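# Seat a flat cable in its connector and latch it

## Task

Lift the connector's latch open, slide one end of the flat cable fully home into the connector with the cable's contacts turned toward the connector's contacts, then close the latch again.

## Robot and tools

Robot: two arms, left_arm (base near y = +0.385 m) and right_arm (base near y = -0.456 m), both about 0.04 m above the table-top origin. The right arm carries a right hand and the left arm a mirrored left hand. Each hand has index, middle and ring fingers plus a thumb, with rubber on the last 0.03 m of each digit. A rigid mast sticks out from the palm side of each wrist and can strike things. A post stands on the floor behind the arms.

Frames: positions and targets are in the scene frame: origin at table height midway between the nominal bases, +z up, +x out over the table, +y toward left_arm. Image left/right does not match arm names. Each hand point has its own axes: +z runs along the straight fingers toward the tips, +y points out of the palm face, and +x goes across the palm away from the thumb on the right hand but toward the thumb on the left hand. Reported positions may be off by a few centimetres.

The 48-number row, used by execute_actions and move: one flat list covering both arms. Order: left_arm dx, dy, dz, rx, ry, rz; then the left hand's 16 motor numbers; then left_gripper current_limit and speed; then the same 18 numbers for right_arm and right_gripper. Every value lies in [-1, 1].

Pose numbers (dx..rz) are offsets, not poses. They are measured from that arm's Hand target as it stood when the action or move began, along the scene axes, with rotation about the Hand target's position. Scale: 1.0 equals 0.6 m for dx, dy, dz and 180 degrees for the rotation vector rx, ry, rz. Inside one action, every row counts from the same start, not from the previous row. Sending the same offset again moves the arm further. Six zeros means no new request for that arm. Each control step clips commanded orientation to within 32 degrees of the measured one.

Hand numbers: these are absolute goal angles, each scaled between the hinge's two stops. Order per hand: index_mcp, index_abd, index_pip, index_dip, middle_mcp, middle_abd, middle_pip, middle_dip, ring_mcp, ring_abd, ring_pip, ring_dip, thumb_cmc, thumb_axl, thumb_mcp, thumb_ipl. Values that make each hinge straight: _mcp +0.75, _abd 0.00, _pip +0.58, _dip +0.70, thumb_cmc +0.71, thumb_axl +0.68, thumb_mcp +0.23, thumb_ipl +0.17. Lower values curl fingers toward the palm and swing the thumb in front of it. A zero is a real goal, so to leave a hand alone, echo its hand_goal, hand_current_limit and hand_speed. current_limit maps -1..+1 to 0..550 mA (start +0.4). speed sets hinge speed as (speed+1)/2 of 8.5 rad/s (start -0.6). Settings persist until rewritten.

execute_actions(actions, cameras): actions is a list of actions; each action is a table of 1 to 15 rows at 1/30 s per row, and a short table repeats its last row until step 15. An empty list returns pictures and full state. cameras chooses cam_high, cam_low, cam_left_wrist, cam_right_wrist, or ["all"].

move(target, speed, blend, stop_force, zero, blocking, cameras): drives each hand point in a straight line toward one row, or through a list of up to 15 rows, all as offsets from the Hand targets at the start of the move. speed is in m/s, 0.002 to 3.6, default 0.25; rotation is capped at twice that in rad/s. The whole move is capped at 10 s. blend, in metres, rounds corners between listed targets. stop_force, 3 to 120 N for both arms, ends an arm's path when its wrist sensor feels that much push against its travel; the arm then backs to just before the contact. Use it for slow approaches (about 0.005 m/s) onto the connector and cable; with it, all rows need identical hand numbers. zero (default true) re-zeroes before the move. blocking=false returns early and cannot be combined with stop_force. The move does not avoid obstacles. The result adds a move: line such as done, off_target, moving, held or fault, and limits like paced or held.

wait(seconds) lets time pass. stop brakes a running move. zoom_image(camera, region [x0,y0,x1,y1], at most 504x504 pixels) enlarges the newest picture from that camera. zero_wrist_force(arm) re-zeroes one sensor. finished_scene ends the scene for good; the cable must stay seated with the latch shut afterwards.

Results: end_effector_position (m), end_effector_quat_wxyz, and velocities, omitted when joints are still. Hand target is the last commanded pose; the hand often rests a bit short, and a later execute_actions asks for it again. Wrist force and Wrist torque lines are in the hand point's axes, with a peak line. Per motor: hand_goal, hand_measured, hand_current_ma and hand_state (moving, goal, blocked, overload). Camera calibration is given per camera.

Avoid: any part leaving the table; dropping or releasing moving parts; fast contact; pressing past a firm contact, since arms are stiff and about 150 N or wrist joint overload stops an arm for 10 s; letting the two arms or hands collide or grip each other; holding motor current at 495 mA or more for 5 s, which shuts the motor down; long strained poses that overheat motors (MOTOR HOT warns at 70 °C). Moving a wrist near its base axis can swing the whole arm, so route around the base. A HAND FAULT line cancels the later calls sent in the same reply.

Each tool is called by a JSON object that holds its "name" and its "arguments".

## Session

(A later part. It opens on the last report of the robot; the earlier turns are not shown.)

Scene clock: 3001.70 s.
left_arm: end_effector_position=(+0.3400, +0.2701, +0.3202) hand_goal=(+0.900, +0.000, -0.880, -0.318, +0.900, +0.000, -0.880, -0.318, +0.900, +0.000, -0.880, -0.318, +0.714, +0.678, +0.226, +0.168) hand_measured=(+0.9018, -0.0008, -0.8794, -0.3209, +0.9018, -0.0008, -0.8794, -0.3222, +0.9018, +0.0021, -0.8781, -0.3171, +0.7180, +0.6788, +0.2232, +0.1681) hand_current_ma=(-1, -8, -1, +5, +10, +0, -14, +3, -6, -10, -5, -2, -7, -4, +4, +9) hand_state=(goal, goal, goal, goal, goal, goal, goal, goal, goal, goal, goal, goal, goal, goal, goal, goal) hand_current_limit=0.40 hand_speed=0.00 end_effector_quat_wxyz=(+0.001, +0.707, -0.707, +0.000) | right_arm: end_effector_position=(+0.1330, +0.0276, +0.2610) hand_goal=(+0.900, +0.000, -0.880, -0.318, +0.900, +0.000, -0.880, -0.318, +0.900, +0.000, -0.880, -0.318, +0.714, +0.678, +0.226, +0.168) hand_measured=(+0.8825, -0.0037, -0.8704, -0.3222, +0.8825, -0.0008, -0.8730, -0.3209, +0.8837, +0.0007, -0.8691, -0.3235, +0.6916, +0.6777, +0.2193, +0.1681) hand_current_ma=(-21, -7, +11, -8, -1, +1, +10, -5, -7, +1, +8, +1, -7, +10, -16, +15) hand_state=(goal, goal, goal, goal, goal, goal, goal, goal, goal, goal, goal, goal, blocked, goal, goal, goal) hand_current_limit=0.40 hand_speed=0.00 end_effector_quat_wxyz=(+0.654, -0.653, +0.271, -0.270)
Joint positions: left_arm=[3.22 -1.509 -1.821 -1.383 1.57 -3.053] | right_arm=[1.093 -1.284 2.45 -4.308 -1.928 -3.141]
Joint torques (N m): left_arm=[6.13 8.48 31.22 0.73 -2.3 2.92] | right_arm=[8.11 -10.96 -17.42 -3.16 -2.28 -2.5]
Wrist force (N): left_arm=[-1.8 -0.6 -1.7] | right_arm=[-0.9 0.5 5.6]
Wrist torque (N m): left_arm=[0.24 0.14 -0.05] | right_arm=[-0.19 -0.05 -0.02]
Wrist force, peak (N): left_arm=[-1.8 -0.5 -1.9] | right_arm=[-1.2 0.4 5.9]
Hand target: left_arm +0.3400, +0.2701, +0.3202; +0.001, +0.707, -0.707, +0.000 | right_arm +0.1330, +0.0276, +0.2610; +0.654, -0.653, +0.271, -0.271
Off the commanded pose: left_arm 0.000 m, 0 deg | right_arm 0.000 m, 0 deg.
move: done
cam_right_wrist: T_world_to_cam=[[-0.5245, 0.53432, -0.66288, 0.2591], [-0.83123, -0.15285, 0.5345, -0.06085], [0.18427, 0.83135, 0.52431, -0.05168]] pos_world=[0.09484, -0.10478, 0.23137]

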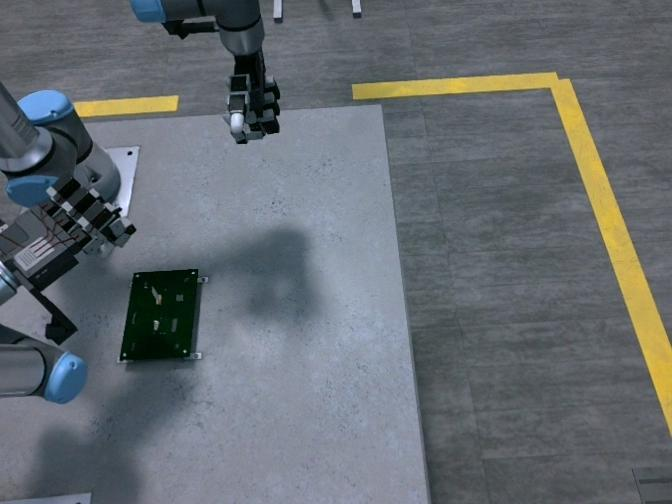

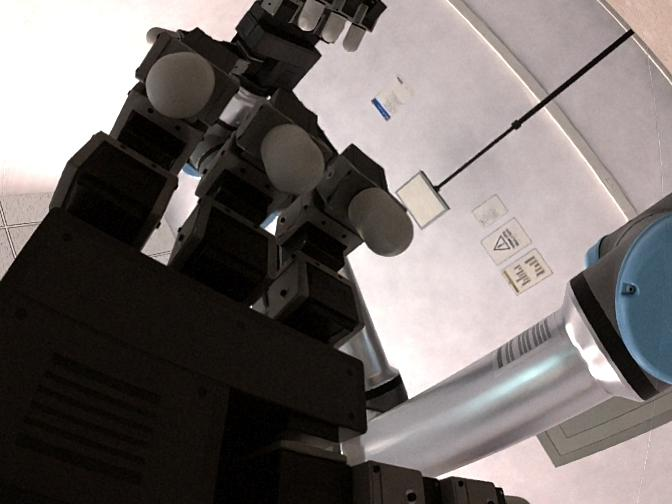

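{"name": "move", "arguments": {"target": [0,0,0,0,0,0,0.9,0,-0.88,-0.319,0.9,0,-0.88,-0.319,0.9,0,-0.88,-0.319,0.714,0.678,0.226,0.168,0.4,0,-0.05,-0.05,0.1,0,0,0.75,0.9,0,-0.88,-0.319,0.9,0,-0.88,-0.319,0.9,0,-0.88,-0.319,0.714,0.678,0.226,0.168,0.4,0], "speed": 0.3}}

{"name": "move", "arguments": {"target": [0,0,0,0,0,0,0.9,0,-0.88,-0.319,0.9,0,-0.88,-0.319,0.9,0,-0.88,-0.319,0.714,0.678,0.226,0.168,0.4,0,0.0,-0.1,0,0,-0.5,0,0.9,0,-0.88,-0.319,0.9,0,-0.88,-0.319,0.9,0,-0.88,-0.319,0.714,0.678,0.226,0.168,0.4,0], "speed": 0.3}}

{"name": "move", "arguments": {"target": [0,0,0,0,0,0,0.9,0,-0.88,-0.319,0.9,0,-0.88,-0.319,0.9,0,-0.88,-0.319,0.714,0.678,0.226,0.168,0.4,0,0.0,0,0,0,0,0.5,0.9,0,-0.88,-0.319,0.9,0,-0.88,-0.319,0.9,0,-0.88,-0.319,0.714,0.678,0.226,0.168,0.4,0], "speed": 0.3}}

Scene clock: 3071.50 s.
left_arm: end_effector_position=(+0.3400, +0.2701, +0.3202) hand_goal=(+0.900, +0.000, -0.880, -0.318, +0.900, +0.000, -0.880, -0.318, +0.900, +0.000, -0.880, -0.318, +0.714, +0.678, +0.226, +0.168) hand_measured=(+0.9006, +0.0007, -0.8794, -0.3222, +0.9018, -0.0008, -0.8794, -0.3209, +0.9018, +0.0021, -0.8768, -0.3158, +0.7167, +0.6788, +0.2232, +0.1681) hand_current_ma=(-9, +7, -12, +7, +8, +2, -8, +6, -12, -6, +4, -9, -3, -5, +8, +9) hand_state=(goal, goal, goal, goal, goal, goal, goal, goal, goal, goal, goal, goal, goal, goal, goal, goal) hand_current_limit=0.40 hand_speed=0.00 end_effector_quat_wxyz=(+0.001, +0.707, -0.707, +0.000) | right_arm: end_effector_position=(+0.1030, -0.0024, +0.3210) hand_goal=(+0.900, +0.000, -0.880, -0.318, +0.900, +0.000, -0.880, -0.318, +0.900, +0.000, -0.880, -0.318, +0.714, +0.678, +0.226, +0.168) hand_measured=(+0.8837, -0.0037, -0.8704, -0.3209, +0.8813, -0.0008, -0.8730, -0.3209, +0.8837, -0.0023, -0.8704, -0.3235, +0.6903, +0.6777, +0.2183, +0.1672) hand_current_ma=(-12, -7, +8, -3, -3, +9, +3, -1, -5, -2, +5, +6, -8, +0, -18, +4) hand_state=(goal, goal, goal, goal, goal, goal, goal, goal, goal, goal, goal, goal, blocked, goal, goal, goal) hand_current_limit=0.40 hand_speed=0.00 end_effector_quat_wxyz=(+0.500, -0.500, -0.499, +0.500)
Joint positions: left_arm=[3.22 -1.509 -1.821 -1.383 1.57 -3.053] | right_arm=[0.673 -0.93 1.568 -3.778 0.848 -3.141]
Joint torques (N m): left_arm=[6.43 8.3 30.72 0.7 -2.27 2.88] | right_arm=[7.64 -29.38 -22.96 2.62 1.81 2.37]
Wrist force (N): left_arm=[-1.8 -0.6 -1.7] | right_arm=[-1.1 0.5 5.7]
Wrist torque (N m): left_arm=[0.25 0.14 -0.05] | right_arm=[-0.19 0.00 -0.04]
Wrist force, peak (N): left_arm=[-1.8 -0.7 -1.9] | right_arm=[-1.4 0.6 5.9]
Hand target: left_arm +0.3400, +0.2701, +0.3202; +0.001, +0.707, -0.707, +0.000 | right_arm +0.1030, -0.0024, +0.3210; +0.500, -0.500, -0.500, +0.500
Off the commanded pose: left_arm 0.000 m, 0 deg | right_arm 0.000 m, 0 deg.
move: done

Scene clock: 3074.83 s.
left_arm: end_effector_position=(+0.3400, +0.2701, +0.3202) hand_goal=(+0.900, +0.000, -0.880, -0.318, +0.900, +0.000, -0.880, -0.318, +0.900, +0.000, -0.880, -0.318, +0.714, +0.678, +0.226, +0.168) hand_measured=(+0.9006, +0.0007, -0.8794, -0.3222, +0.9018, -0.0008, -0.8794, -0.3222, +0.9018, +0.0007, -0.8768, -0.3158, +0.7167, +0.6788, +0.2232, +0.1672) hand_current_ma=(-2, -9, +0, +9, +13, +1, -7, +10, +1, -7, -1, -1, -12, -1, +4, +8) hand_state=(goal, goal, goal, goal, goal, goal, goal, goal, goal, goal, goal, goal, goal, goal, goal, goal) hand_current_limit=0.40 hand_speed=0.00 end_effector_quat_wxyz=(+0.001, +0.707, -0.707, +0.000) | right_arm: end_effector_position=(+0.1030, -0.0624, +0.3210) hand_goal=(+0.900, +0.000, -0.880, -0.318, +0.900, +0.000, -0.880, -0.318, +0.900, +0.000, -0.880, -0.318, +0.714, +0.678, +0.226, +0.168) hand_measured=(+0.8861, -0.0037, -0.8704, -0.3222, +0.8825, -0.0008, -0.8730, -0.3196, +0.8873, -0.0008, -0.8691, -0.3235, +0.7016, +0.6767, +0.2173, +0.1681) hand_current_ma=(-15, -14, +11, -7, +4, +4, +6, -5, -6, -6, +19, +8, +1, -7, -11, +7) hand_state=(goal, goal, goal, goal, goal, goal, goal, goal, goal, goal, goal, goal, goal, goal, goal, goal) hand_current_limit=0.40 hand_speed=0.00 end_effector_quat_wxyz=(+0.000, +0.707, +0.707, +0.000)
Joint positions: left_arm=[3.22 -1.509 -1.821 -1.383 1.57 -3.053] | right_arm=[1.138 -1.316 1.468 -4.864 1.57 -1.954]
Joint torques (N m): left_arm=[5.54 8.07 31.41 0.63 -2.25 2.78] | right_arm=[8.16 -35.7 -12.51 0.89 1.88 2.24]
Wrist force (N): left_arm=[-1.8 -0.6 -1.8] | right_arm=[-1.1 1.1 3.9]
Wrist torque (N m): left_arm=[0.25 0.12 -0.05] | right_arm=[-0.20 0.02 -0.17]
Wrist force, peak (N): left_arm=[-1.6 -0.7 -2.0] | right_arm=[-0.9 0.5 5.8]
Hand target: left_arm +0.3400, +0.2701, +0.3202; +0.001, +0.707, -0.707, +0.000 | right_arm +0.1030, -0.0624, +0.3210; +0.000, +0.707, +0.707, +0.000
Off the commanded pose: left_arm 0.000 m, 0 deg | right_arm 0.000 m, 0 deg.
move: done

Scene clock: 3078.23 s.
left_arm: end_effector_position=(+0.3400, +0.2701, +0.3202) hand_goal=(+0.900, +0.000, -0.880, -0.318, +0.900, +0.000, -0.880, -0.318, +0.900, +0.000, -0.880, -0.318, +0.714, +0.678, +0.226, +0.168) hand_measured=(+0.9006, +0.0007, -0.8794, -0.3222, +0.9018, -0.0008, -0.8781, -0.3209, +0.9018, +0.0007, -0.8781, -0.3171, +0.7180, +0.6788, +0.2232, +0.1681) hand_current_ma=(-11, +9, +0, +1, +14, +11, -9, +4, +1, +5, +15, -5, -1, +7, +8, +9) hand_state=(goal, goal, goal, goal, goal, goal, goal, goal, goal, goal, goal, goal, goal, goal, goal, goal) hand_current_limit=0.40 hand_speed=0.00 end_effector_quat_wxyz=(+0.001, +0.707, -0.707, +0.000) | right_arm: end_effector_position=(+0.1030, -0.0624, +0.3210) hand_goal=(+0.900, +0.000, -0.880, -0.318, +0.900, +0.000, -0.880, -0.318, +0.900, +0.000, -0.880, -0.318, +0.714, +0.678, +0.226, +0.168) hand_measured=(+0.8873, -0.0037, -0.8691, -0.3209, +0.8849, -0.0008, -0.8730, -0.3196, +0.8873, -0.0008, -0.8691, -0.3235, +0.7041, +0.6767, +0.2183, +0.1672) hand_current_ma=(-14, -14, +17, -1, +2, +1, +10, -4, -7, +6, +20, +3, +0, +1, -12, +13) hand_state=(goal, goal, goal, goal, goal, goal, goal, goal, goal, goal, goal, goal, goal, goal, goal, goal) hand_current_limit=0.40 hand_speed=0.00 end_effector_quat_wxyz=(+0.000, +0.001, +1.000, +0.000)
Joint positions: left_arm=[3.22 -1.509 -1.821 -1.383 1.57 -3.053] | right_arm=[0.82 -1.556 1.744 -4.899 1.571 -3.842]
Joint torques (N m): left_arm=[6.82 8.91 30.73 0.68 -2.04 2.78] | right_arm=[-5.72 -22.95 -12.14 0.85 -2.24 -2.5]
Wrist force (N): left_arm=[-1.5 -0.5 -1.8] | right_arm=[-1.1 1.1 3.7]
Wrist torque (N m): left_arm=[0.27 0.10 -0.03] | right_arm=[-0.18 0.00 -0.08]
Wrist force, peak (N): left_arm=[-1.8 -0.6 -1.9] | right_arm=[-1.2 1.1 4.2]
Hand target: left_arm +0.3400, +0.2701, +0.3202; +0.001, +0.707, -0.707, +0.000 | right_arm +0.1030, -0.0624, +0.3210; +0.000, +0.000, +1.000, +0.000
Off the commanded pose: left_arm 0.000 m, 0 deg | right_arm 0.000 m, 0 deg.
move: done

{"name": "move", "arguments": {"target": [0,0,0,0,0,0,0.9,0,-0.88,-0.319,0.9,0,-0.88,-0.319,0.9,0,-0.88,-0.319,0.714,0.678,0.226,0.168,0.4,0,0.0017,0.008,-0.4,0,0,0,0.9,0,-0.88,-0.319,0.9,0,-0.88,-0.319,0.9,0,-0.88,-0.319,0.714,0.678,0.226,0.168,0.4,0], "speed": 0.2, "cameras": ["cam_right_wrist"]}}

Scene clock: 3090.00 s.
left_arm: end_effector_position=(+0.3400, +0.2701, +0.3202) hand_goal=(+0.900, +0.000, -0.880, -0.318, +0.900, +0.000, -0.880, -0.318, +0.900, +0.000, -0.880, -0.318, +0.714, +0.678, +0.226, +0.168) hand_measured=(+0.9018, +0.0007, -0.8794, -0.3222, +0.9030, +0.0007, -0.8781, -0.3222, +0.9030, +0.0021, -0.8781, -0.3158, +0.7167, +0.6788, +0.2232, +0.1681) hand_current_ma=(-7, +10, -2, +5, +7, +1, -11, +2, -12, -8, -4, -18, -8, +3, +11, -1) hand_state=(goal, goal, goal, goal, goal, goal, goal, goal, goal, goal, goal, goal, goal, goal, goal, goal) hand_current_limit=0.40 hand_speed=0.00 end_effector_quat_wxyz=(+0.001, +0.707, -0.707, +0.000) | right_arm: end_effector_position=(+0.1040, -0.0577, +0.0811) hand_goal=(+0.900, +0.000, -0.880, -0.318, +0.900, +0.000, -0.880, -0.318, +0.900, +0.000, -0.880, -0.318, +0.714, +0.678, +0.226, +0.168) hand_measured=(+0.8994, -0.0037, -0.8704, -0.3209, +0.8837, +0.0007, -0.8743, -0.3196, +0.8873, -0.0023, -0.8691, -0.3247, +0.7041, +0.6777, +0.2183, +0.1672) hand_current_ma=(-12, -2, +0, +4, -1, +18, +12, -7, +4, +1, +14, +2, -11, -9, -14, +14) hand_state=(goal, goal, goal, goal, goal, goal, goal, goal, goal, goal, goal, goal, goal, goal, goal, goal) hand_current_limit=0.40 hand_speed=0.00 end_effector_quat_wxyz=(+0.000, +0.000, +1.000, +0.000)
Joint positions: left_arm=[3.22 -1.509 -1.821 -1.383 1.57 -3.053] | right_arm=[0.828 -1.249 2.087 -5.549 1.571 -3.835]
Joint torques (N m): left_arm=[5.71 8.54 31.48 0.59 -2.17 2.84] | right_arm=[7.91 -13.88 -5.73 0.84 -2.19 2.25]
Wrist force (N): left_arm=[-1.7 -0.5 -1.5] | right_arm=[-1.0 0.6 3.8]
Wrist torque (N m): left_arm=[0.24 0.13 -0.04] | right_arm=[-0.19 -0.02 -0.21]
Wrist force, peak (N): left_arm=[-1.6 -0.5 -2.0] | right_arm=[-0.8 1.2 4.6]
Hand target: left_arm +0.3400, +0.2701, +0.3202; +0.001, +0.707, -0.707, +0.000 | right_arm +0.1040, -0.0576, +0.0810; +0.000, +0.000, +1.000, +0.000
Off the commanded pose: left_arm 0.000 m, 0 deg | right_arm 0.000 m, 0 deg.
move: done
cam_right_wrist: T_world_to_cam=[[0.74867, 0.66291, -0.00714, -0.00797], [0.47986, -0.53444, 0.69578, -0.17322], [0.45742, -0.52433, -0.71822, 0.11294]] pos_world=[0.03743, -0.02807, 0.20158]

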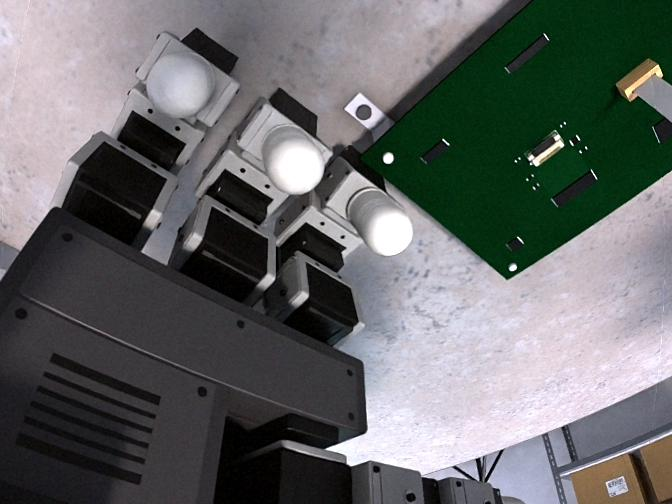

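{"name": "zoom_image", "arguments": {"camera": "cam_right_wrist", "region": [519, 120, 575, 176]}}

{"name": "zoom_image", "arguments": {"camera": "cam_right_wrist", "region": [592, 40, 672, 120]}}

Scaled by 9.000 from the camera's image (finer frame: 960x720).

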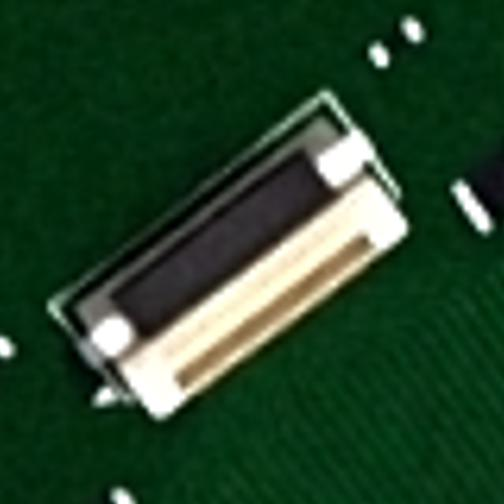

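Scaled by 6.300 from the camera's image (finer frame: 960x720).

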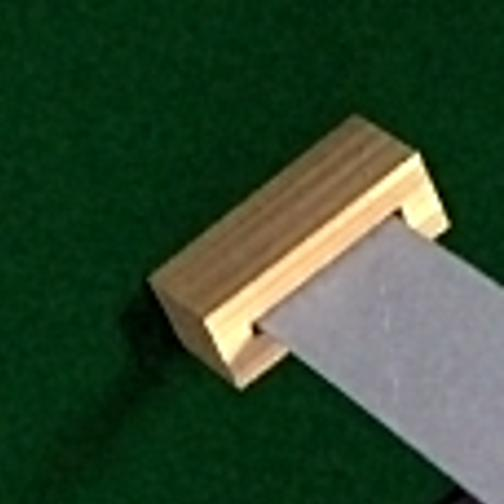

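{"name": "move", "arguments": {"target": [[0,0,0,0,0,0,0.9,0,-0.88,-0.319,0.9,0,-0.88,-0.319,0.9,0,-0.88,-0.319,0.714,0.678,0.226,0.168,0.4,0,0.03,-0.054,0,0,0,0,-0.274,0,-0.737,-0.174,-0.274,0,-0.737,-0.174,-0.274,0,-0.737,-0.174,0.714,0.678,0.226,0.168,0.4,0],[0,0,0,0,0,0,0.9,0,-0.88,-0.319,0.9,0,-0.88,-0.319,0.9,0,-0.88,-0.319,0.714,0.678,0.226,0.168,0.4,0,0.03,-0.054,-0.0917,0,0,0,-0.274,0,-0.737,-0.174,-0.274,0,-0.737,-0.174,-0.274,0,-0.737,-0.174,0.714,0.678,0.226,0.168,0.4,0]], "speed": 0.1, "cameras": ["cam_right_wrist"]}}

Scene clock: 3155.87 s.
left_arm: end_effector_position=(+0.3400, +0.2701, +0.3202) hand_goal=(+0.900, +0.000, -0.880, -0.318, +0.900, +0.000, -0.880, -0.318, +0.900, +0.000, -0.880, -0.318, +0.714, +0.678, +0.226, +0.168) hand_measured=(+0.8994, +0.0007, -0.8781, -0.3209, +0.9030, -0.0008, -0.8781, -0.3222, +0.9018, +0.0007, -0.8768, -0.3158, +0.7167, +0.6788, +0.2232, +0.1672) hand_current_ma=(+6, +9, +4, +9, +4, +7, -3, +8, -9, +0, -6, +1, -5, +10, +4, +13) hand_state=(goal, goal, goal, goal, goal, goal, goal, goal, goal, goal, goal, goal, goal, goal, goal, goal) hand_current_limit=0.40 hand_speed=0.00 end_effector_quat_wxyz=(+0.001, +0.707, -0.707, +0.000) | right_arm: end_effector_position=(+0.1220, -0.0900, +0.0260) hand_goal=(-0.274, +0.000, -0.736, -0.174, -0.274, +0.000, -0.736, -0.174, -0.274, +0.000, -0.736, -0.174, +0.714, +0.678, +0.226, +0.168) hand_measured=(-0.4127, -0.0081, -0.7190, -0.1731, -0.4139, -0.0008, -0.7113, -0.1782, -0.4139, -0.0023, -0.7126, -0.1782, +0.7054, +0.6767, +0.2173, +0.1681) hand_current_ma=(-118, -8, +16, -5, -112, +1, +14, -1, -115, +1, +16, -3, +4, +7, -13, +5) hand_state=(blocked, goal, goal, goal, blocked, goal, blocked, goal, blocked, goal, blocked, goal, goal, goal, goal, goal) hand_current_limit=0.40 hand_speed=0.00 end_effector_quat_wxyz=(+0.000, +0.000, +1.000, +0.000)
Joint positions: left_arm=[3.22 -1.509 -1.821 -1.383 1.57 -3.053] | right_arm=[0.703 -1.172 2.196 -5.735 1.571 -3.959]
Joint torques (N m): left_arm=[6.28 9.67 31.46 0.69 -2.29 2.85] | right_arm=[8.67 -8.36 -1.45 -1.81 -2.26 2.21]
Wrist force (N): left_arm=[-1.7 -0.7 -1.4] | right_arm=[-1.1 -4.7 -21.0]
Wrist torque (N m): left_arm=[0.21 0.13 -0.04] | right_arm=[0.88 0.64 -0.22]
Wrist force, peak (N): left_arm=[-1.7 -0.6 -1.9] | right_arm=[-0.8 -4.7 -21.4]
Hand target: left_arm +0.3400, +0.2701, +0.3202; +0.001, +0.707, -0.707, +0.000 | right_arm +0.1220, -0.0900, +0.0259; +0.000, +0.000, +1.000, +0.000
Off the commanded pose: left_arm 0.000 m, 0 deg | right_arm 0.000 m, 0 deg.
move: done
cam_right_wrist: T_world_to_cam=[[0.7487, 0.66287, -0.00708, -0.00044], [0.47972, -0.53441, 0.6959, -0.16086], [0.45751, -0.52441, -0.7181, 0.04824]] pos_world=[0.05543, -0.06037, 0.14658]

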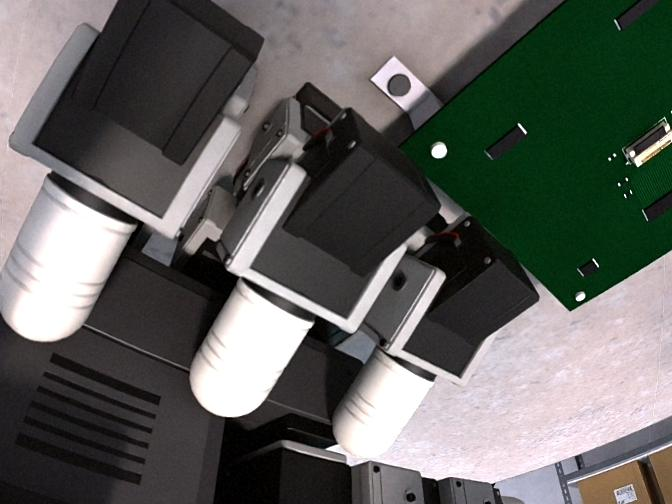

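{"name": "move", "arguments": {"target": [0,0,0,0,0,0,0.9,0,-0.88,-0.319,0.9,0,-0.88,-0.319,0.9,0,-0.88,-0.319,0.714,0.678,0.226,0.168,0.4,0,-0.02,0.015,0.025,0,0,0,-0.274,0,-0.737,-0.174,-0.274,0,-0.737,-0.174,-0.274,0,-0.737,-0.174,0.714,0.678,0.226,0.168,0.4,0], "speed": 0.1, "cameras": ["cam_right_wrist"]}}

{"name": "zoom_image", "arguments": {"camera": "cam_right_wrist", "region": [600, 120, 672, 180]}}

Scene clock: 3163.87 s.
left_arm: end_effector_position=(+0.3400, +0.2701, +0.3202) hand_goal=(+0.900, +0.000, -0.880, -0.318, +0.900, +0.000, -0.880, -0.318, +0.900, +0.000, -0.880, -0.318, +0.714, +0.678, +0.226, +0.168) hand_measured=(+0.9006, -0.0008, -0.8794, -0.3209, +0.9030, -0.0008, -0.8781, -0.3209, +0.9018, +0.0007, -0.8781, -0.3171, +0.7167, +0.6777, +0.2222, +0.1681) hand_current_ma=(-1, +0, +7, +10, +17, +18, +7, +11, -5, -2, -15, -13, -3, +2, +5, +3) hand_state=(goal, goal, goal, goal, goal, goal, goal, goal, goal, goal, goal, goal, goal, goal, goal, goal) hand_current_limit=0.40 hand_speed=0.00 end_effector_quat_wxyz=(+0.001, +0.707, -0.707, +0.000) | right_arm: end_effector_position=(+0.1101, -0.0811, +0.0409) hand_goal=(-0.274, +0.000, -0.736, -0.174, -0.274, +0.000, -0.736, -0.174, -0.274, +0.000, -0.736, -0.174, +0.714, +0.678, +0.226, +0.168) hand_measured=(-0.2547, -0.0081, -0.7216, -0.1719, -0.2523, -0.0008, -0.7228, -0.1795, -0.2559, -0.0023, -0.7190, -0.1782, +0.7054, +0.6777, +0.2173, +0.1681) hand_current_ma=(-2, -6, +8, -1, +15, +10, +12, -11, +9, -6, +15, +3, -3, -4, -13, +12) hand_state=(goal, goal, goal, goal, blocked, goal, goal, goal, goal, goal, goal, goal, goal, goal, goal, goal) hand_current_limit=0.40 hand_speed=0.00 end_effector_quat_wxyz=(+0.000, +0.000, +1.000, +0.000)
Joint positions: left_arm=[3.22 -1.509 -1.821 -1.383 1.57 -3.053] | right_arm=[0.757 -1.201 2.175 -5.686 1.571 -3.905]
Joint torques (N m): left_arm=[5.83 9.52 32.35 0.62 -1.99 2.8] | right_arm=[7.87 -32.43 -16.19 3.53 1.76 2.47]
Wrist force (N): left_arm=[-1.6 -0.5 -1.7] | right_arm=[-1.1 1.2 4.0]
Wrist torque (N m): left_arm=[0.26 0.12 -0.04] | right_arm=[-0.03 -0.01 -0.19]
Wrist force, peak (N): left_arm=[-1.8 -0.7 -1.9] | right_arm=[-3.5 -5.2 -21.6]
Hand target: left_arm +0.3400, +0.2701, +0.3202; +0.001, +0.707, -0.707, +0.000 | right_arm +0.1100, -0.0810, +0.0409; +0.000, +0.000, +1.000, +0.000
Off the commanded pose: left_arm 0.000 m, 0 deg | right_arm 0.000 m, 0 deg.
move: done
cam_right_wrist: T_world_to_cam=[[0.7487, 0.66287, -0.00709, 0.00275], [0.47981, -0.53449, 0.69578, -0.1607], [0.45742, -0.52433, -0.71822, 0.06913]] pos_world=[0.04343, -0.05147, 0.16148]

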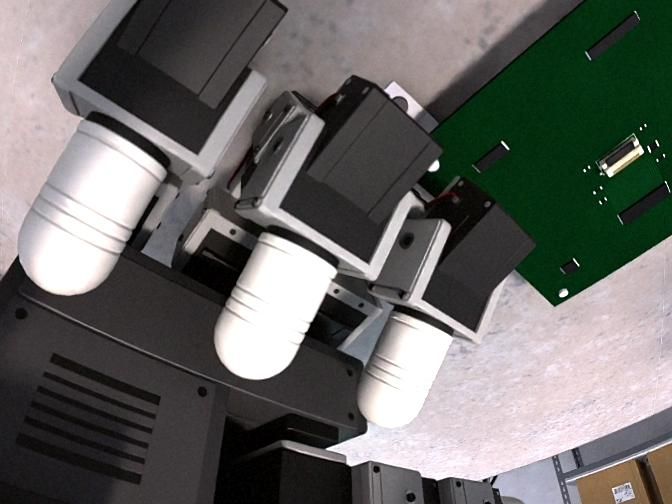

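Scaled by 7.000 from the camera's image (finer frame: 960x720).

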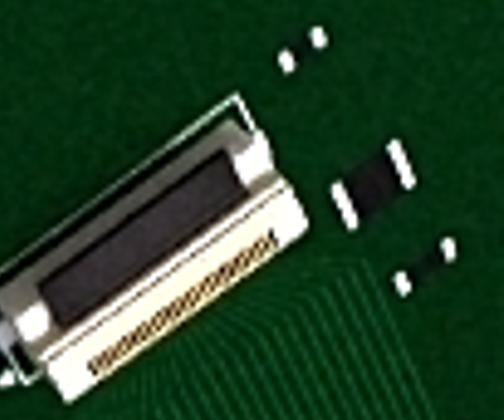

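{"name": "zoom_image", "arguments": {"camera": "cam_right_wrist", "region": [595, 128, 651, 184]}}

Scaled by 9.000 from the camera's image (finer frame: 960x720).

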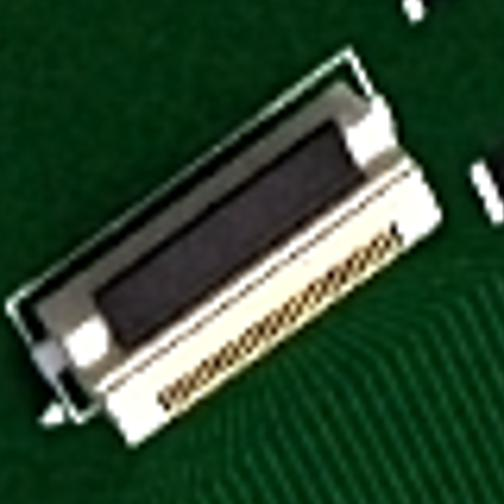

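{"name": "move", "arguments": {"target": [[0,0,0,0,0,0,0.9,0,-0.88,-0.319,0.9,0,-0.88,-0.319,0.9,0,-0.88,-0.319,0.714,0.678,0.226,0.168,0.4,0,-0.012,0.031,0.467,0,0,0,-0.274,0,-0.737,-0.174,-0.274,0,-0.737,-0.174,-0.274,0,-0.737,-0.174,0.714,0.678,0.226,0.168,0.4,0],[0,0,0,0,0,0,0.9,0,-0.88,-0.319,0.9,0,-0.88,-0.319,0.9,0,-0.88,-0.319,0.714,0.678,0.226,0.168,0.4,0,-0.012,0.031,0.467,0,0,-0.5,0.9,0,-0.88,-0.319,0.9,0,-0.88,-0.319,0.9,0,-0.88,-0.319,0.714,0.678,0.226,0.168,0.4,0]], "speed": 0.3}}

{"name": "move", "arguments": {"target": [0,0,0,0,0,0,0.9,0,-0.88,-0.319,0.9,0,-0.88,-0.319,0.9,0,-0.88,-0.319,0.714,0.678,0.226,0.168,0.4,0,0.0,0.1,0,0,0.5,0,0.9,0,-0.88,-0.319,0.9,0,-0.88,-0.319,0.9,0,-0.88,-0.319,0.714,0.678,0.226,0.168,0.4,0], "speed": 0.3}}

{"name": "move", "arguments": {"target": [0,0,0,0,0,0,0.9,0,-0.88,-0.319,0.9,0,-0.88,-0.319,0.9,0,-0.88,-0.319,0.714,0.678,0.226,0.168,0.4,0,-0.1,0.14,0,0,0,-0.389,0.9,0,-0.88,-0.319,0.9,0,-0.88,-0.319,0.9,0,-0.88,-0.319,0.714,0.678,0.226,0.168,0.4,0], "speed": 0.3}}

Scene clock: 3364.43 s.
left_arm: end_effector_position=(+0.3400, +0.2701, +0.3202) hand_goal=(+0.900, +0.000, -0.880, -0.318, +0.900, +0.000, -0.880, -0.318, +0.900, +0.000, -0.880, -0.318, +0.714, +0.678, +0.226, +0.168) hand_measured=(+0.9018, -0.0008, -0.8794, -0.3209, +0.9018, -0.0008, -0.8781, -0.3222, +0.9018, +0.0021, -0.8768, -0.3171, +0.7180, +0.6788, +0.2232, +0.1672) hand_current_ma=(-7, +2, -1, -4, +2, +11, -5, +6, -3, -12, +0, +6, +0, +13, +9, +0) hand_state=(goal, goal, goal, goal, goal, goal, goal, goal, goal, goal, goal, goal, goal, goal, goal, goal) hand_current_limit=0.40 hand_speed=0.00 end_effector_quat_wxyz=(+0.001, +0.707, -0.707, +0.000) | right_arm: end_effector_position=(+0.1028, -0.0624, +0.3211) hand_goal=(+0.900, +0.000, -0.880, -0.318, +0.900, +0.000, -0.880, -0.318, +0.900, +0.000, -0.880, -0.318, +0.714, +0.678, +0.226, +0.168) hand_measured=(+0.9078, -0.0081, -0.8691, -0.3133, +0.9090, -0.0008, -0.8717, -0.3133, +0.9066, -0.0023, -0.8678, -0.3184, +0.7067, +0.6777, +0.2173, +0.1672) hand_current_ma=(-2, -3, +6, -8, +13, +12, +7, +0, +8, -3, +14, +3, +9, -4, -14, +16) hand_state=(goal, goal, goal, goal, goal, goal, goal, goal, goal, goal, goal, goal, goal, goal, goal, goal) hand_current_limit=0.40 hand_speed=0.00 end_effector_quat_wxyz=(+0.000, +0.707, +0.707, +0.000)
Joint positions: left_arm=[3.22 -1.509 -1.821 -1.383 1.57 -3.053] | right_arm=[1.138 -1.316 1.467 -4.864 1.57 -1.953]
Joint torques (N m): left_arm=[6.35 9.63 31.56 0.81 -2.05 2.65] | right_arm=[8.07 -17.58 -25.19 3.6 1.55 2.27]
Wrist force (N): left_arm=[-1.5 -0.5 -1.7] | right_arm=[-1.5 1.2 4.1]
Wrist torque (N m): left_arm=[0.25 0.10 -0.03] | right_arm=[-0.18 0.06 -0.19]
Wrist force, peak (N): left_arm=[-1.8 -0.7 -2.0] | right_arm=[-1.1 1.0 5.2]
Hand target: left_arm +0.3400, +0.2701, +0.3202; +0.001, +0.707, -0.707, +0.000 | right_arm +0.1028, -0.0624, +0.3211; +0.000, +0.707, +0.707, +0.000
Off the commanded pose: left_arm 0.000 m, 0 deg | right_arm 0.000 m, 0 deg.
move: done

Scene clock: 3367.77 s.
left_arm: end_effector_position=(+0.3400, +0.2701, +0.3202) hand_goal=(+0.900, +0.000, -0.880, -0.318, +0.900, +0.000, -0.880, -0.318, +0.900, +0.000, -0.880, -0.318, +0.714, +0.678, +0.226, +0.168) hand_measured=(+0.9006, +0.0007, -0.8794, -0.3209, +0.9018, -0.0008, -0.8781, -0.3222, +0.9018, +0.0007, -0.8768, -0.3171, +0.7180, +0.6788, +0.2232, +0.1672) hand_current_ma=(-3, -3, +1, +6, +8, +14, -2, -8, -10, -7, -1, +2, -8, +19, -2, -5) hand_state=(goal, goal, goal, goal, goal, goal, goal, goal, goal, goal, goal, goal, goal, goal, goal, goal) hand_current_limit=0.40 hand_speed=0.00 end_effector_quat_wxyz=(+0.001, +0.707, -0.707, +0.000) | right_arm: end_effector_position=(+0.1028, -0.0024, +0.3211) hand_goal=(+0.900, +0.000, -0.880, -0.318, +0.900, +0.000, -0.880, -0.318, +0.900, +0.000, -0.880, -0.318, +0.714, +0.678, +0.226, +0.168) hand_measured=(+0.8837, -0.0081, -0.8704, -0.3146, +0.8825, -0.0023, -0.8717, -0.3133, +0.8849, -0.0023, -0.8691, -0.3133, +0.6903, +0.6767, +0.2183, +0.1681) hand_current_ma=(-14, +0, +10, -12, -4, +10, +0, -9, +6, +0, +23, +6, -11, +3, -1, +9) hand_state=(goal, goal, goal, goal, goal, goal, goal, goal, goal, goal, goal, goal, blocked, goal, goal, goal) hand_current_limit=0.40 hand_speed=0.00 end_effector_quat_wxyz=(+0.500, -0.500, -0.500, +0.500)
Joint positions: left_arm=[3.22 -1.509 -1.821 -1.383 1.57 -3.053] | right_arm=[0.674 -0.931 1.568 -3.778 0.848 -3.141]
Joint torques (N m): left_arm=[5.84 8.77 31.14 0.72 -2.04 2.68] | right_arm=[-5.48 -29.75 -9.28 2.72 1.88 -2.53]
Wrist force (N): left_arm=[-1.6 -0.5 -1.5] | right_arm=[-0.9 0.8 5.9]
Wrist torque (N m): left_arm=[0.24 0.12 -0.04] | right_arm=[-0.15 -0.03 -0.01]
Wrist force, peak (N): left_arm=[-1.8 -0.5 -1.8] | right_arm=[-1.1 0.8 6.1]
Hand target: left_arm +0.3400, +0.2701, +0.3202; +0.001, +0.707, -0.707, +0.000 | right_arm +0.1028, -0.0024, +0.3211; +0.500, -0.500, -0.500, +0.500
Off the commanded pose: left_arm 0.000 m, 0 deg | right_arm 0.000 m, 0 deg.
move: done

Scene clock: 3370.57 s.
left_arm: end_effector_position=(+0.3400, +0.2701, +0.3202) hand_goal=(+0.900, +0.000, -0.880, -0.318, +0.900, +0.000, -0.880, -0.318, +0.900, +0.000, -0.880, -0.318, +0.714, +0.678, +0.226, +0.168) hand_measured=(+0.9006, +0.0007, -0.8794, -0.3209, +0.9018, -0.0008, -0.8794, -0.3222, +0.9018, +0.0007, -0.8768, -0.3158, +0.7167, +0.6788, +0.2232, +0.1681) hand_current_ma=(-5, -4, -10, +4, -3, +20, -8, +2, -7, +3, -3, -9, -13, +7, +6, +4) hand_state=(goal, goal, goal, goal, goal, goal, goal, goal, goal, goal, goal, goal, goal, goal, goal, goal) hand_current_limit=0.40 hand_speed=0.00 end_effector_quat_wxyz=(+0.001, +0.707, -0.707, +0.000) | right_arm: end_effector_position=(+0.0428, +0.0815, +0.3211) hand_goal=(+0.900, +0.000, -0.880, -0.318, +0.900, +0.000, -0.880, -0.318, +0.900, +0.000, -0.880, -0.318, +0.714, +0.678, +0.226, +0.168) hand_measured=(+0.8837, -0.0081, -0.8691, -0.3133, +0.8825, -0.0008, -0.8730, -0.3133, +0.8837, -0.0008, -0.8691, -0.3146, +0.6916, +0.6767, +0.2212, +0.1681) hand_current_ma=(-14, -12, +3, -2, -3, +12, +9, -2, -14, -2, +11, +10, -5, -3, -3, +8) hand_state=(goal, goal, goal, goal, goal, goal, goal, goal, goal, goal, goal, goal, blocked, goal, goal, goal) hand_current_limit=0.40 hand_speed=0.00 end_effector_quat_wxyz=(+0.697, -0.696, -0.122, +0.123)
Joint positions: left_arm=[3.22 -1.509 -1.821 -1.383 1.57 -3.053] | right_arm=[0.72 -1.351 2.251 -4.044 -0.421 -3.139]
Joint torques (N m): left_arm=[6.16 8.21 30.31 0.61 -1.92 2.57] | right_arm=[7.94 -29.85 -7.72 0.51 -2.14 -2.5]
Wrist force (N): left_arm=[-1.6 -0.7 -1.8] | right_arm=[-0.7 0.9 6.2]
Wrist torque (N m): left_arm=[0.25 0.11 -0.04] | right_arm=[-0.19 -0.08 0.03]
Wrist force, peak (N): left_arm=[-1.7 -0.6 -1.9] | right_arm=[-0.9 0.9 6.2]
Hand target: left_arm +0.3400, +0.2701, +0.3202; +0.001, +0.707, -0.707, +0.000 | right_arm +0.0428, +0.0816, +0.3211; +0.697, -0.696, -0.122, +0.123
Off the commanded pose: left_arm 0.000 m, 0 deg | right_arm 0.000 m, 0 deg.
move: done

{"name": "move", "arguments": {"target": [0,0,0,0,0,0,0.9,0,-0.88,-0.319,0.9,0,-0.88,-0.319,0.9,0,-0.88,-0.319,0.714,0.678,0.226,0.168,0.4,0,-0.0215,0.0091,-0.285,0,0,0,0.9,0,-0.88,-0.319,0.9,0,-0.88,-0.319,0.9,0,-0.88,-0.319,0.714,0.678,0.226,0.168,0.4,0], "speed": 0.2}}

{"name": "move", "arguments": {"target": [-0.183,-0.35,-0.317,0,0,0,0.9,0,-0.88,-0.319,0.9,0,-0.88,-0.319,0.9,0,-0.88,-0.319,0.714,0.678,0.226,0.168,0.4,0,0,0,0,0,0,0,0.9,0,-0.88,-0.319,0.9,0,-0.88,-0.319,0.9,0,-0.88,-0.319,0.714,0.678,0.226,0.168,0.4,0], "speed": 0.15, "cameras": ["cam_left_wrist","cam_high"]}}

Scene clock: 3379.20 s.
left_arm: end_effector_position=(+0.3400, +0.2701, +0.3202) hand_goal=(+0.900, +0.000, -0.880, -0.318, +0.900, +0.000, -0.880, -0.318, +0.900, +0.000, -0.880, -0.318, +0.714, +0.678, +0.226, +0.168) hand_measured=(+0.9006, +0.0007, -0.8794, -0.3209, +0.9018, -0.0008, -0.8781, -0.3209, +0.9018, +0.0021, -0.8768, -0.3158, +0.7167, +0.6788, +0.2232, +0.1672) hand_current_ma=(-8, +1, -6, -2, +12, +16, +5, +14, -4, -9, +0, -2, -17, +2, -5, +5) hand_state=(goal, goal, goal, goal, goal, goal, goal, goal, goal, goal, goal, goal, goal, goal, goal, goal) hand_current_limit=0.40 hand_speed=0.00 end_effector_quat_wxyz=(+0.001, +0.707, -0.707, +0.000) | right_arm: end_effector_position=(+0.0299, +0.0870, +0.1502) hand_goal=(+0.900, +0.000, -0.880, -0.318, +0.900, +0.000, -0.880, -0.318, +0.900, +0.000, -0.880, -0.318, +0.714, +0.678, +0.226, +0.168) hand_measured=(+0.8813, -0.0096, -0.8704, -0.3146, +0.8801, +0.0007, -0.8717, -0.3133, +0.8813, -0.0008, -0.8678, -0.3146, +0.6878, +0.6767, +0.2212, +0.1681) hand_current_ma=(-17, -8, +10, -5, -4, -3, +4, +2, -8, -5, +12, +11, -10, -4, -4, +10) hand_state=(goal, goal, goal, goal, blocked, goal, goal, goal, goal, goal, goal, goal, blocked, goal, goal, goal) hand_current_limit=0.40 hand_speed=0.00 end_effector_quat_wxyz=(+0.697, -0.696, -0.122, +0.123)
Joint positions: left_arm=[3.22 -1.509 -1.821 -1.383 1.57 -3.053] | right_arm=[0.759 -0.867 2.281 -4.557 -0.46 -3.14]
Joint torques (N m): left_arm=[6.19 9.84 31.24 0.77 -1.83 2.58] | right_arm=[8.19 -20.75 -10.45 -2.14 -2.3 2.35]
Wrist force (N): left_arm=[-1.7 -0.6 -1.8] | right_arm=[-1.4 0.8 5.8]
Wrist torque (N m): left_arm=[0.25 0.12 -0.04] | right_arm=[-0.18 0.03 -0.18]
Wrist force, peak (N): left_arm=[-1.7 -0.5 -2.0] | right_arm=[-0.9 0.7 6.2]
Hand target: left_arm +0.3400, +0.2701, +0.3202; +0.001, +0.707, -0.707, +0.000 | right_arm +0.0299, +0.0870, +0.1501; +0.697, -0.696, -0.122, +0.123
Off the commanded pose: left_arm 0.000 m, 0 deg | right_arm 0.000 m, 0 deg.
move: done

Scene clock: 3381.83 s.
left_arm: end_effector_position=(+0.2302, +0.0602, +0.1301) hand_goal=(+0.900, +0.000, -0.880, -0.318, +0.900, +0.000, -0.880, -0.318, +0.900, +0.000, -0.880, -0.318, +0.714, +0.678, +0.226, +0.168) hand_measured=(+0.9006, -0.0008, -0.8781, -0.3222, +0.9018, +0.0007, -0.8781, -0.3222, +0.9018, +0.0021, -0.8781, -0.3171, +0.7154, +0.6788, +0.2232, +0.1681) hand_current_ma=(+6, -3, -3, +4, +19, +8, -5, -6, -9, -6, -4, -12, -10, +11, +5, +4) hand_state=(goal, goal, goal, goal, goal, goal, goal, goal, goal, goal, goal, goal, goal, goal, goal, goal) hand_current_limit=0.40 hand_speed=0.00 end_effector_quat_wxyz=(+0.001, +0.707, -0.707, +0.000) | right_arm: end_effector_position=(+0.0299, +0.0870, +0.1501) hand_goal=(+0.900, +0.000, -0.880, -0.318, +0.900, +0.000, -0.880, -0.318, +0.900, +0.000, -0.880, -0.318, +0.714, +0.678, +0.226, +0.168) hand_measured=(+0.8813, -0.0081, -0.8704, -0.3146, +0.8801, -0.0008, -0.8717, -0.3133, +0.8813, -0.0008, -0.8678, -0.3146, +0.6891, +0.6767, +0.2212, +0.1681) hand_current_ma=(-16, -7, +11, -2, -6, +10, +0, +2, -4, +7, +20, +4, -19, +0, -9, +9) hand_state=(goal, goal, goal, goal, blocked, goal, goal, goal, goal, goal, goal, goal, blocked, goal, goal, goal) hand_current_limit=0.40 hand_speed=0.00 end_effector_quat_wxyz=(+0.697, -0.696, -0.122, +0.123)
Joint positions: left_arm=[2.72 -1.705 -2.164 -0.843 1.569 -3.553] | right_arm=[0.759 -0.866 2.281 -4.557 -0.46 -3.139]
Joint torques (N m): left_arm=[-7.02 13.26 25.51 3.84 2.27 -2.49] | right_arm=[5.4 -20.96 -10.59 -2.14 -2.24 2.31]
Wrist force (N): left_arm=[-1.8 -0.7 -1.8] | right_arm=[-1.3 0.7 5.6]
Wrist torque (N m): left_arm=[0.25 0.13 0.07] | right_arm=[-0.18 0.02 -0.18]
Wrist force, peak (N): left_arm=[-2.5 -1.0 -2.2] | right_arm=[-1.3 0.6 6.2]
Hand target: left_arm +0.2302, +0.0601, +0.1300; +0.001, +0.707, -0.707, +0.000 | right_arm +0.0299, +0.0870, +0.1501; +0.697, -0.696, -0.122, +0.123
Off the commanded pose: left_arm 0.000 m, 0 deg | right_arm 0.000 m, 0 deg.
move: done
cam_left_wrist: T_world_to_cam=[[0.65255, 0.75771, -0.00761, -0.22568], [0.52666, -0.4463, 0.72349, -0.23055], [0.5448, -0.47612, -0.69029, 0.12265]] pos_world=[0.20187, 0.1265, 0.24975]
Images, in order (width x height): cam_high 672x504, cam_left_wrist 672x504.

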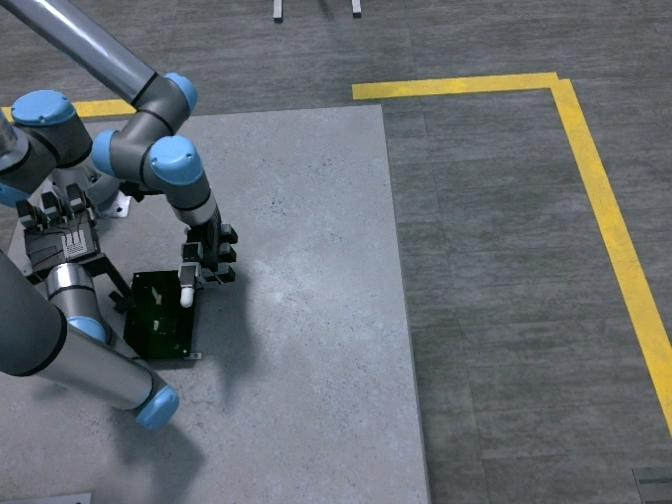

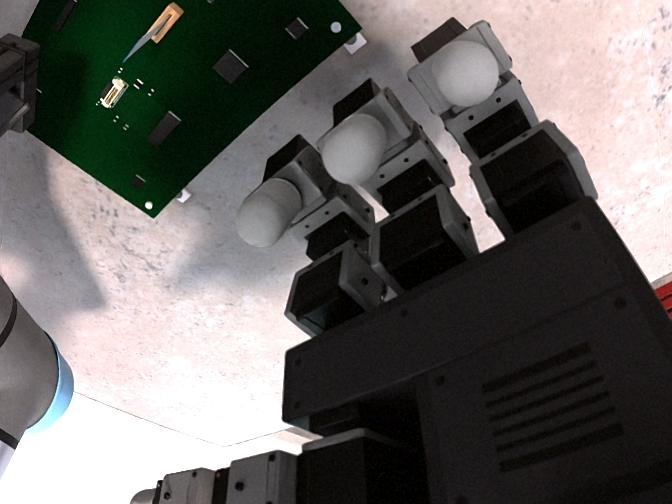

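{"name": "zoom_image", "arguments": {"camera": "cam_left_wrist", "region": [0, 20, 130, 140]}}

Scaled by 3.877 from the camera's image (finer frame: 960x720).

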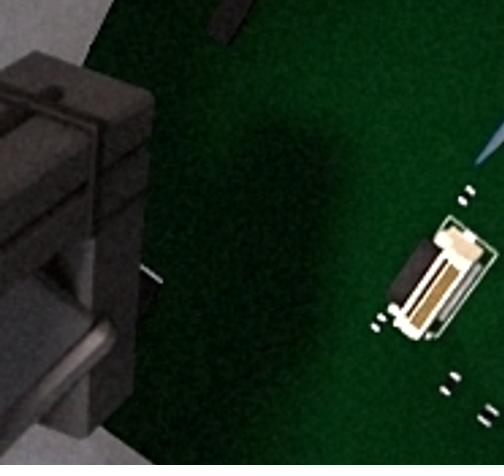

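{"name": "move", "arguments": {"target": [0,0,0,0,0,0,0.9,0,-0.88,-0.319,0.9,0,-0.88,-0.319,0.9,0,-0.88,-0.319,0.714,0.678,0.226,0.168,0.4,0,0,0,-0.083,0,0,0,0.9,0,-0.88,-0.319,0.9,0,-0.88,-0.319,0.9,0,-0.88,-0.319,0.714,0.678,0.226,0.168,0.4,0], "speed": 0.08}}

{"name": "move", "arguments": {"target": [-0.05,-0.02,-0.04,0,0,0,0.9,0,-0.88,-0.319,0.9,0,-0.88,-0.319,0.9,0,-0.88,-0.319,0.714,0.678,0.226,0.168,0.4,0,0,0,0,0,0,0,0.9,0,-0.88,-0.319,0.9,0,-0.88,-0.319,0.9,0,-0.88,-0.319,0.714,0.678,0.226,0.168,0.4,0], "speed": 0.08, "cameras": ["cam_left_wrist","cam_low"]}}

{"name": "zoom_image", "arguments": {"camera": "cam_left_wrist", "region": [30, 40, 180, 160]}}

Scene clock: 3419.20 s.
left_arm: end_effector_position=(+0.2302, +0.0601, +0.1300) hand_goal=(+0.900, +0.000, -0.880, -0.318, +0.900, +0.000, -0.880, -0.318, +0.900, +0.000, -0.880, -0.318, +0.714, +0.678, +0.226, +0.168) hand_measured=(+0.9006, -0.0008, -0.8794, -0.3222, +0.9018, -0.0008, -0.8781, -0.3222, +0.9006, +0.0007, -0.8781, -0.3171, +0.7154, +0.6788, +0.2232, +0.1672) hand_current_ma=(+3, +1, -1, +7, +5, +10, -1, +3, -18, +6, -7, -8, -6, +7, +5, +1) hand_state=(goal, goal, goal, goal, goal, goal, goal, goal, goal, goal, goal, goal, goal, goal, goal, goal) hand_current_limit=0.40 hand_speed=0.00 end_effector_quat_wxyz=(+0.001, +0.707, -0.707, +0.000) | right_arm: end_effector_position=(+0.0299, +0.0870, +0.1004) hand_goal=(+0.900, +0.000, -0.880, -0.318, +0.900, +0.000, -0.880, -0.318, +0.900, +0.000, -0.880, -0.318, +0.714, +0.678, +0.226, +0.168) hand_measured=(+0.8813, -0.0081, -0.8704, -0.3133, +0.8801, -0.0008, -0.8717, -0.3146, +0.8813, -0.0008, -0.8691, -0.3133, +0.6891, +0.6777, +0.2212, +0.1681) hand_current_ma=(-13, +2, +5, -1, -13, +6, +13, -2, -2, -6, +18, +3, -16, +5, -15, +9) hand_state=(goal, goal, goal, goal, blocked, goal, goal, goal, goal, goal, goal, goal, blocked, goal, goal, goal) hand_current_limit=0.40 hand_speed=0.00 end_effector_quat_wxyz=(+0.697, -0.696, -0.122, +0.123)
Joint positions: left_arm=[2.72 -1.706 -2.164 -0.843 1.569 -3.553] | right_arm=[0.759 -0.715 2.247 -4.675 -0.459 -3.14]
Joint torques (N m): left_arm=[-6.25 11.97 27.08 3.76 2.27 -2.59] | right_arm=[-0.44 -22.22 -8.02 -2.1 -0.68 2.3]
Wrist force (N): left_arm=[-1.9 -0.8 -1.7] | right_arm=[-1.3 0.6 6.3]
Wrist torque (N m): left_arm=[0.23 0.15 0.06] | right_arm=[-0.25 0.02 -0.18]
Wrist force, peak (N): left_arm=[-2.1 -0.4 -2.0] | right_arm=[-1.3 0.6 6.3]
Hand target: left_arm +0.2302, +0.0601, +0.1300; +0.001, +0.707, -0.707, +0.000 | right_arm +0.0299, +0.0870, +0.1003; +0.697, -0.696, -0.122, +0.123
Off the commanded pose: left_arm 0.000 m, 0 deg | right_arm 0.000 m, 0 deg.
move: done

Scene clock: 3420.23 s.
left_arm: end_effector_position=(+0.2003, +0.0482, +0.1061) hand_goal=(+0.900, +0.000, -0.880, -0.318, +0.900, +0.000, -0.880, -0.318, +0.900, +0.000, -0.880, -0.318, +0.714, +0.678, +0.226, +0.168) hand_measured=(+0.9006, -0.0008, -0.8794, -0.3209, +0.9018, +0.0007, -0.8781, -0.3222, +0.9018, +0.0021, -0.8768, -0.3158, +0.7154, +0.6788, +0.2232, +0.1681) hand_current_ma=(+3, +0, +9, +4, +16, -2, -4, -3, +1, -1, +4, -1, +5, +8, +4, +3) hand_state=(goal, goal, goal, goal, goal, goal, goal, goal, goal, goal, goal, goal, goal, goal, goal, goal) hand_current_limit=0.40 hand_speed=0.00 end_effector_quat_wxyz=(+0.001, +0.707, -0.707, +0.000) | right_arm: end_effector_position=(+0.0299, +0.0870, +0.1003) hand_goal=(+0.900, +0.000, -0.880, -0.318, +0.900, +0.000, -0.880, -0.318, +0.900, +0.000, -0.880, -0.318, +0.714, +0.678, +0.226, +0.168) hand_measured=(+0.8813, -0.0081, -0.8704, -0.3133, +0.8801, -0.0008, -0.8717, -0.3133, +0.8813, -0.0008, -0.8691, -0.3133, +0.6891, +0.6777, +0.2212, +0.1681) hand_current_ma=(-17, -8, +7, +0, -3, -3, +4, -5, -5, +1, +13, +10, -17, -10, -10, +6) hand_state=(goal, goal, goal, goal, blocked, goal, goal, goal, goal, goal, goal, goal, blocked, goal, goal, goal) hand_current_limit=0.40 hand_speed=0.00 end_effector_quat_wxyz=(+0.697, -0.696, -0.122, +0.123)
Joint positions: left_arm=[2.667 -1.723 -2.228 -0.762 1.569 -3.606] | right_arm=[0.759 -0.715 2.247 -4.675 -0.46 -3.139]
Joint torques (N m): left_arm=[-5.25 12.88 9.19 3.76 -1.82 -2.55] | right_arm=[2.4 -21.44 -9.04 -2.33 -2.19 2.26]
Wrist force (N): left_arm=[-1.8 -0.8 -1.8] | right_arm=[-1.5 0.7 5.9]
Wrist torque (N m): left_arm=[0.24 0.14 0.07] | right_arm=[-0.21 0.06 -0.20]
Wrist force, peak (N): left_arm=[-2.3 -1.1 -2.2] | right_arm=[-1.5 0.6 6.3]
Hand target: left_arm +0.2002, +0.0481, +0.1060; +0.001, +0.707, -0.707, +0.000 | right_arm +0.0299, +0.0870, +0.1003; +0.697, -0.696, -0.122, +0.123
Off the commanded pose: left_arm 0.000 m, 0 deg | right_arm 0.000 m, 0 deg.
move: done
cam_left_wrist: T_world_to_cam=[[0.65255, 0.75771, -0.00761, -0.19718], [0.52662, -0.44627, 0.72354, -0.20285], [0.54484, -0.47615, -0.69024, 0.1166]] pos_world=[0.17197, 0.1144, 0.22575]
Images, in order (width x height): cam_low 672x504, cam_left_wrist 672x504.

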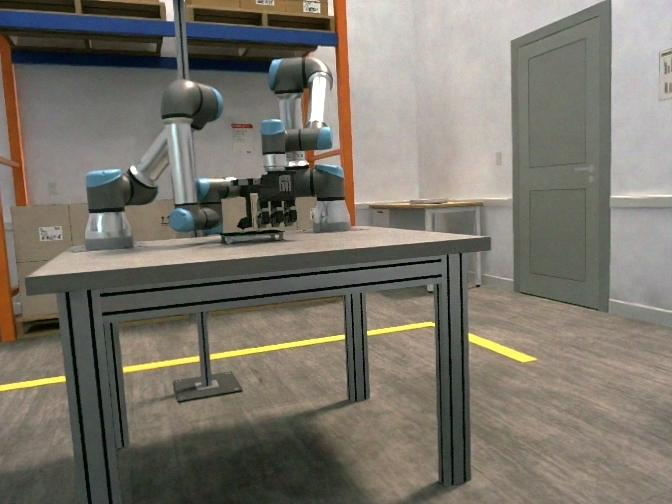

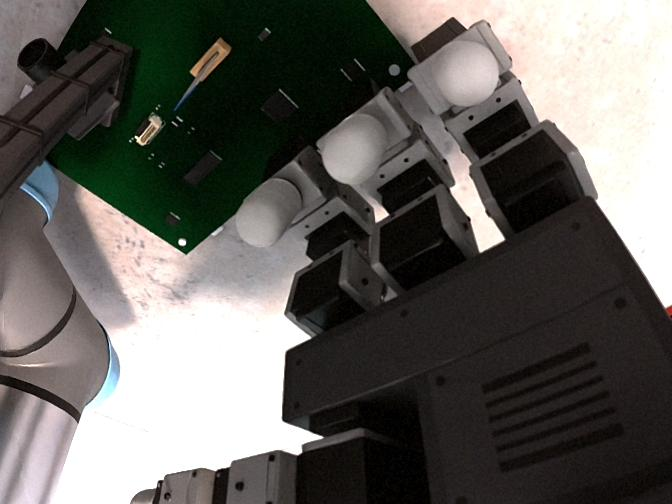

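Scaled by 3.360 from the camera's image (finer frame: 960x720).

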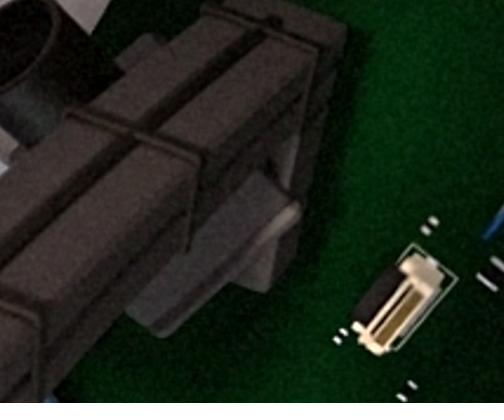

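{"name": "move", "arguments": {"target": [0,0,0,0,0,0,0.9,0,-0.88,-0.319,0.9,0,-0.88,-0.319,0.9,0,-0.88,-0.319,0.714,0.678,0.226,0.168,0.4,0,0,0,-0.025,0,0,0,0.9,0,-0.88,-0.319,0.9,0,-0.88,-0.319,0.9,0,-0.88,-0.319,0.714,0.678,0.226,0.168,0.4,0], "speed": 0.01, "stop_force": 3, "cameras": ["cam_left_wrist"]}}

{"name": "zoom_image", "arguments": {"camera": "cam_left_wrist", "region": [60, 60, 180, 160]}}

Scene clock: 3441.70 s.
left_arm: end_effector_position=(+0.2002, +0.0481, +0.1060) hand_goal=(+0.900, +0.000, -0.880, -0.318, +0.900, +0.000, -0.880, -0.318, +0.900, +0.000, -0.880, -0.318, +0.714, +0.678, +0.226, +0.168) hand_measured=(+0.9006, +0.0007, -0.8794, -0.3209, +0.9030, -0.0008, -0.8781, -0.3222, +0.9018, +0.0021, -0.8768, -0.3158, +0.7154, +0.6788, +0.2232, +0.1681) hand_current_ma=(+0, -7, +3, -2, +15, +12, -13, +23, -8, +3, -2, +1, -9, +11, +11, -1) hand_state=(goal, goal, goal, goal, goal, goal, goal, goal, goal, goal, goal, goal, goal, goal, goal, goal) hand_current_limit=0.40 hand_speed=0.00 end_effector_quat_wxyz=(+0.001, +0.707, -0.707, +0.000) | right_arm: end_effector_position=(+0.0298, +0.0869, +0.1007) hand_goal=(+0.900, +0.000, -0.880, -0.318, +0.900, +0.000, -0.880, -0.318, +0.900, +0.000, -0.880, -0.318, +0.714, +0.678, +0.226, +0.168) hand_measured=(+0.8813, -0.0081, -0.8691, -0.3146, +0.8789, +0.0007, -0.8717, -0.3133, +0.8801, -0.0008, -0.8691, -0.3133, +0.6878, +0.6777, +0.2212, +0.1681) hand_current_ma=(-11, +2, +12, -5, +10, +5, +4, -4, -12, -9, +20, +11, -7, +3, -9, +7) hand_state=(goal, goal, goal, goal, blocked, goal, goal, goal, goal, goal, goal, goal, blocked, goal, goal, goal) hand_current_limit=0.40 hand_speed=0.00 end_effector_quat_wxyz=(+0.696, -0.697, -0.122, +0.123)
Joint positions: left_arm=[2.667 -1.723 -2.228 -0.762 1.569 -3.607] | right_arm=[0.759 -0.716 2.248 -4.673 -0.46 -3.139]
Joint torques (N m): left_arm=[-5.71 11.75 10.1 3.74 -1.88 -2.69] | right_arm=[1.26 -30.09 -1.81 -0.96 -0.13 -0.07]
Wrist force (N): left_arm=[-1.7 -0.7 -2.0] | right_arm=[-1.5 0.4 6.1]
Wrist torque (N m): left_arm=[0.26 0.11 0.08] | right_arm=[-0.28 0.05 -0.20]
Wrist force, peak (N): left_arm=[-1.8 -0.7 -2.2] | right_arm=[-1.5 0.8 6.4]
Hand target: left_arm +0.2002, +0.0481, +0.1060; +0.001, +0.707, -0.707, +0.000 | right_arm +0.0298, +0.0869, +0.1007; +0.696, -0.697, -0.122, +0.123 (not the last commanded pose)
Off the commanded pose: left_arm 0.000 m, 0 deg | right_arm 0.015 m, 0 deg.
FORCE FAULT: contact force on the right arm reached its limit, and that arm stopped. The contact can be on any part of that arm, not only on its tool. That arm's remaining commands of this call were not run. That arm is still stopped at the end of this call. That arm stays stopped for about 10 more seconds. Until then a move that you send moves the other arm only, and its call returns only when the move has ended. Once the stop has ended, the next robot result says so. If the stop ends while you think or write, that arm runs what you send next, counted from a new Hand target: where the arm stands when the stop ends. While its stop runs, that arm, its gripper or tool too, takes no new command. Until it ends, the stop uses up actions while you think or wait. An arm that is not stopped still takes commands.
move: fault (right_arm)
cam_left_wrist: T_world_to_cam=[[0.65255, 0.75771, -0.00761, -0.19712], [0.52662, -0.44627, 0.72354, -0.20272], [0.54484, -0.47615, -0.69024, 0.11658]] pos_world=[0.17187, 0.1144, 0.22565]

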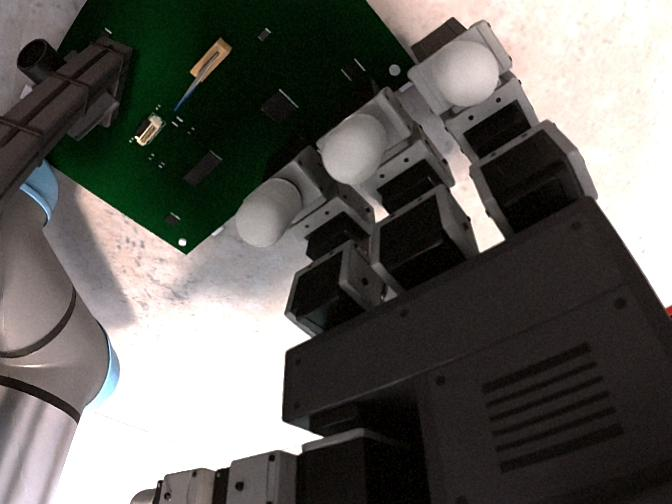

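Scaled by 4.200 from the camera's image (finer frame: 960x720).

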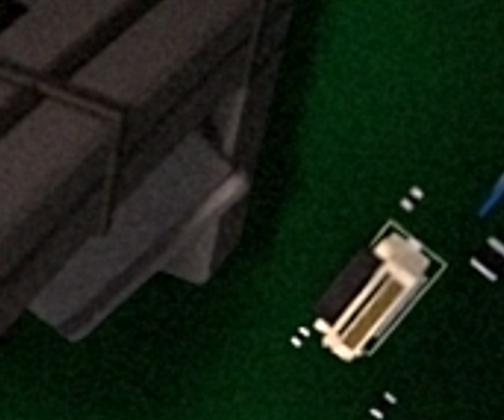

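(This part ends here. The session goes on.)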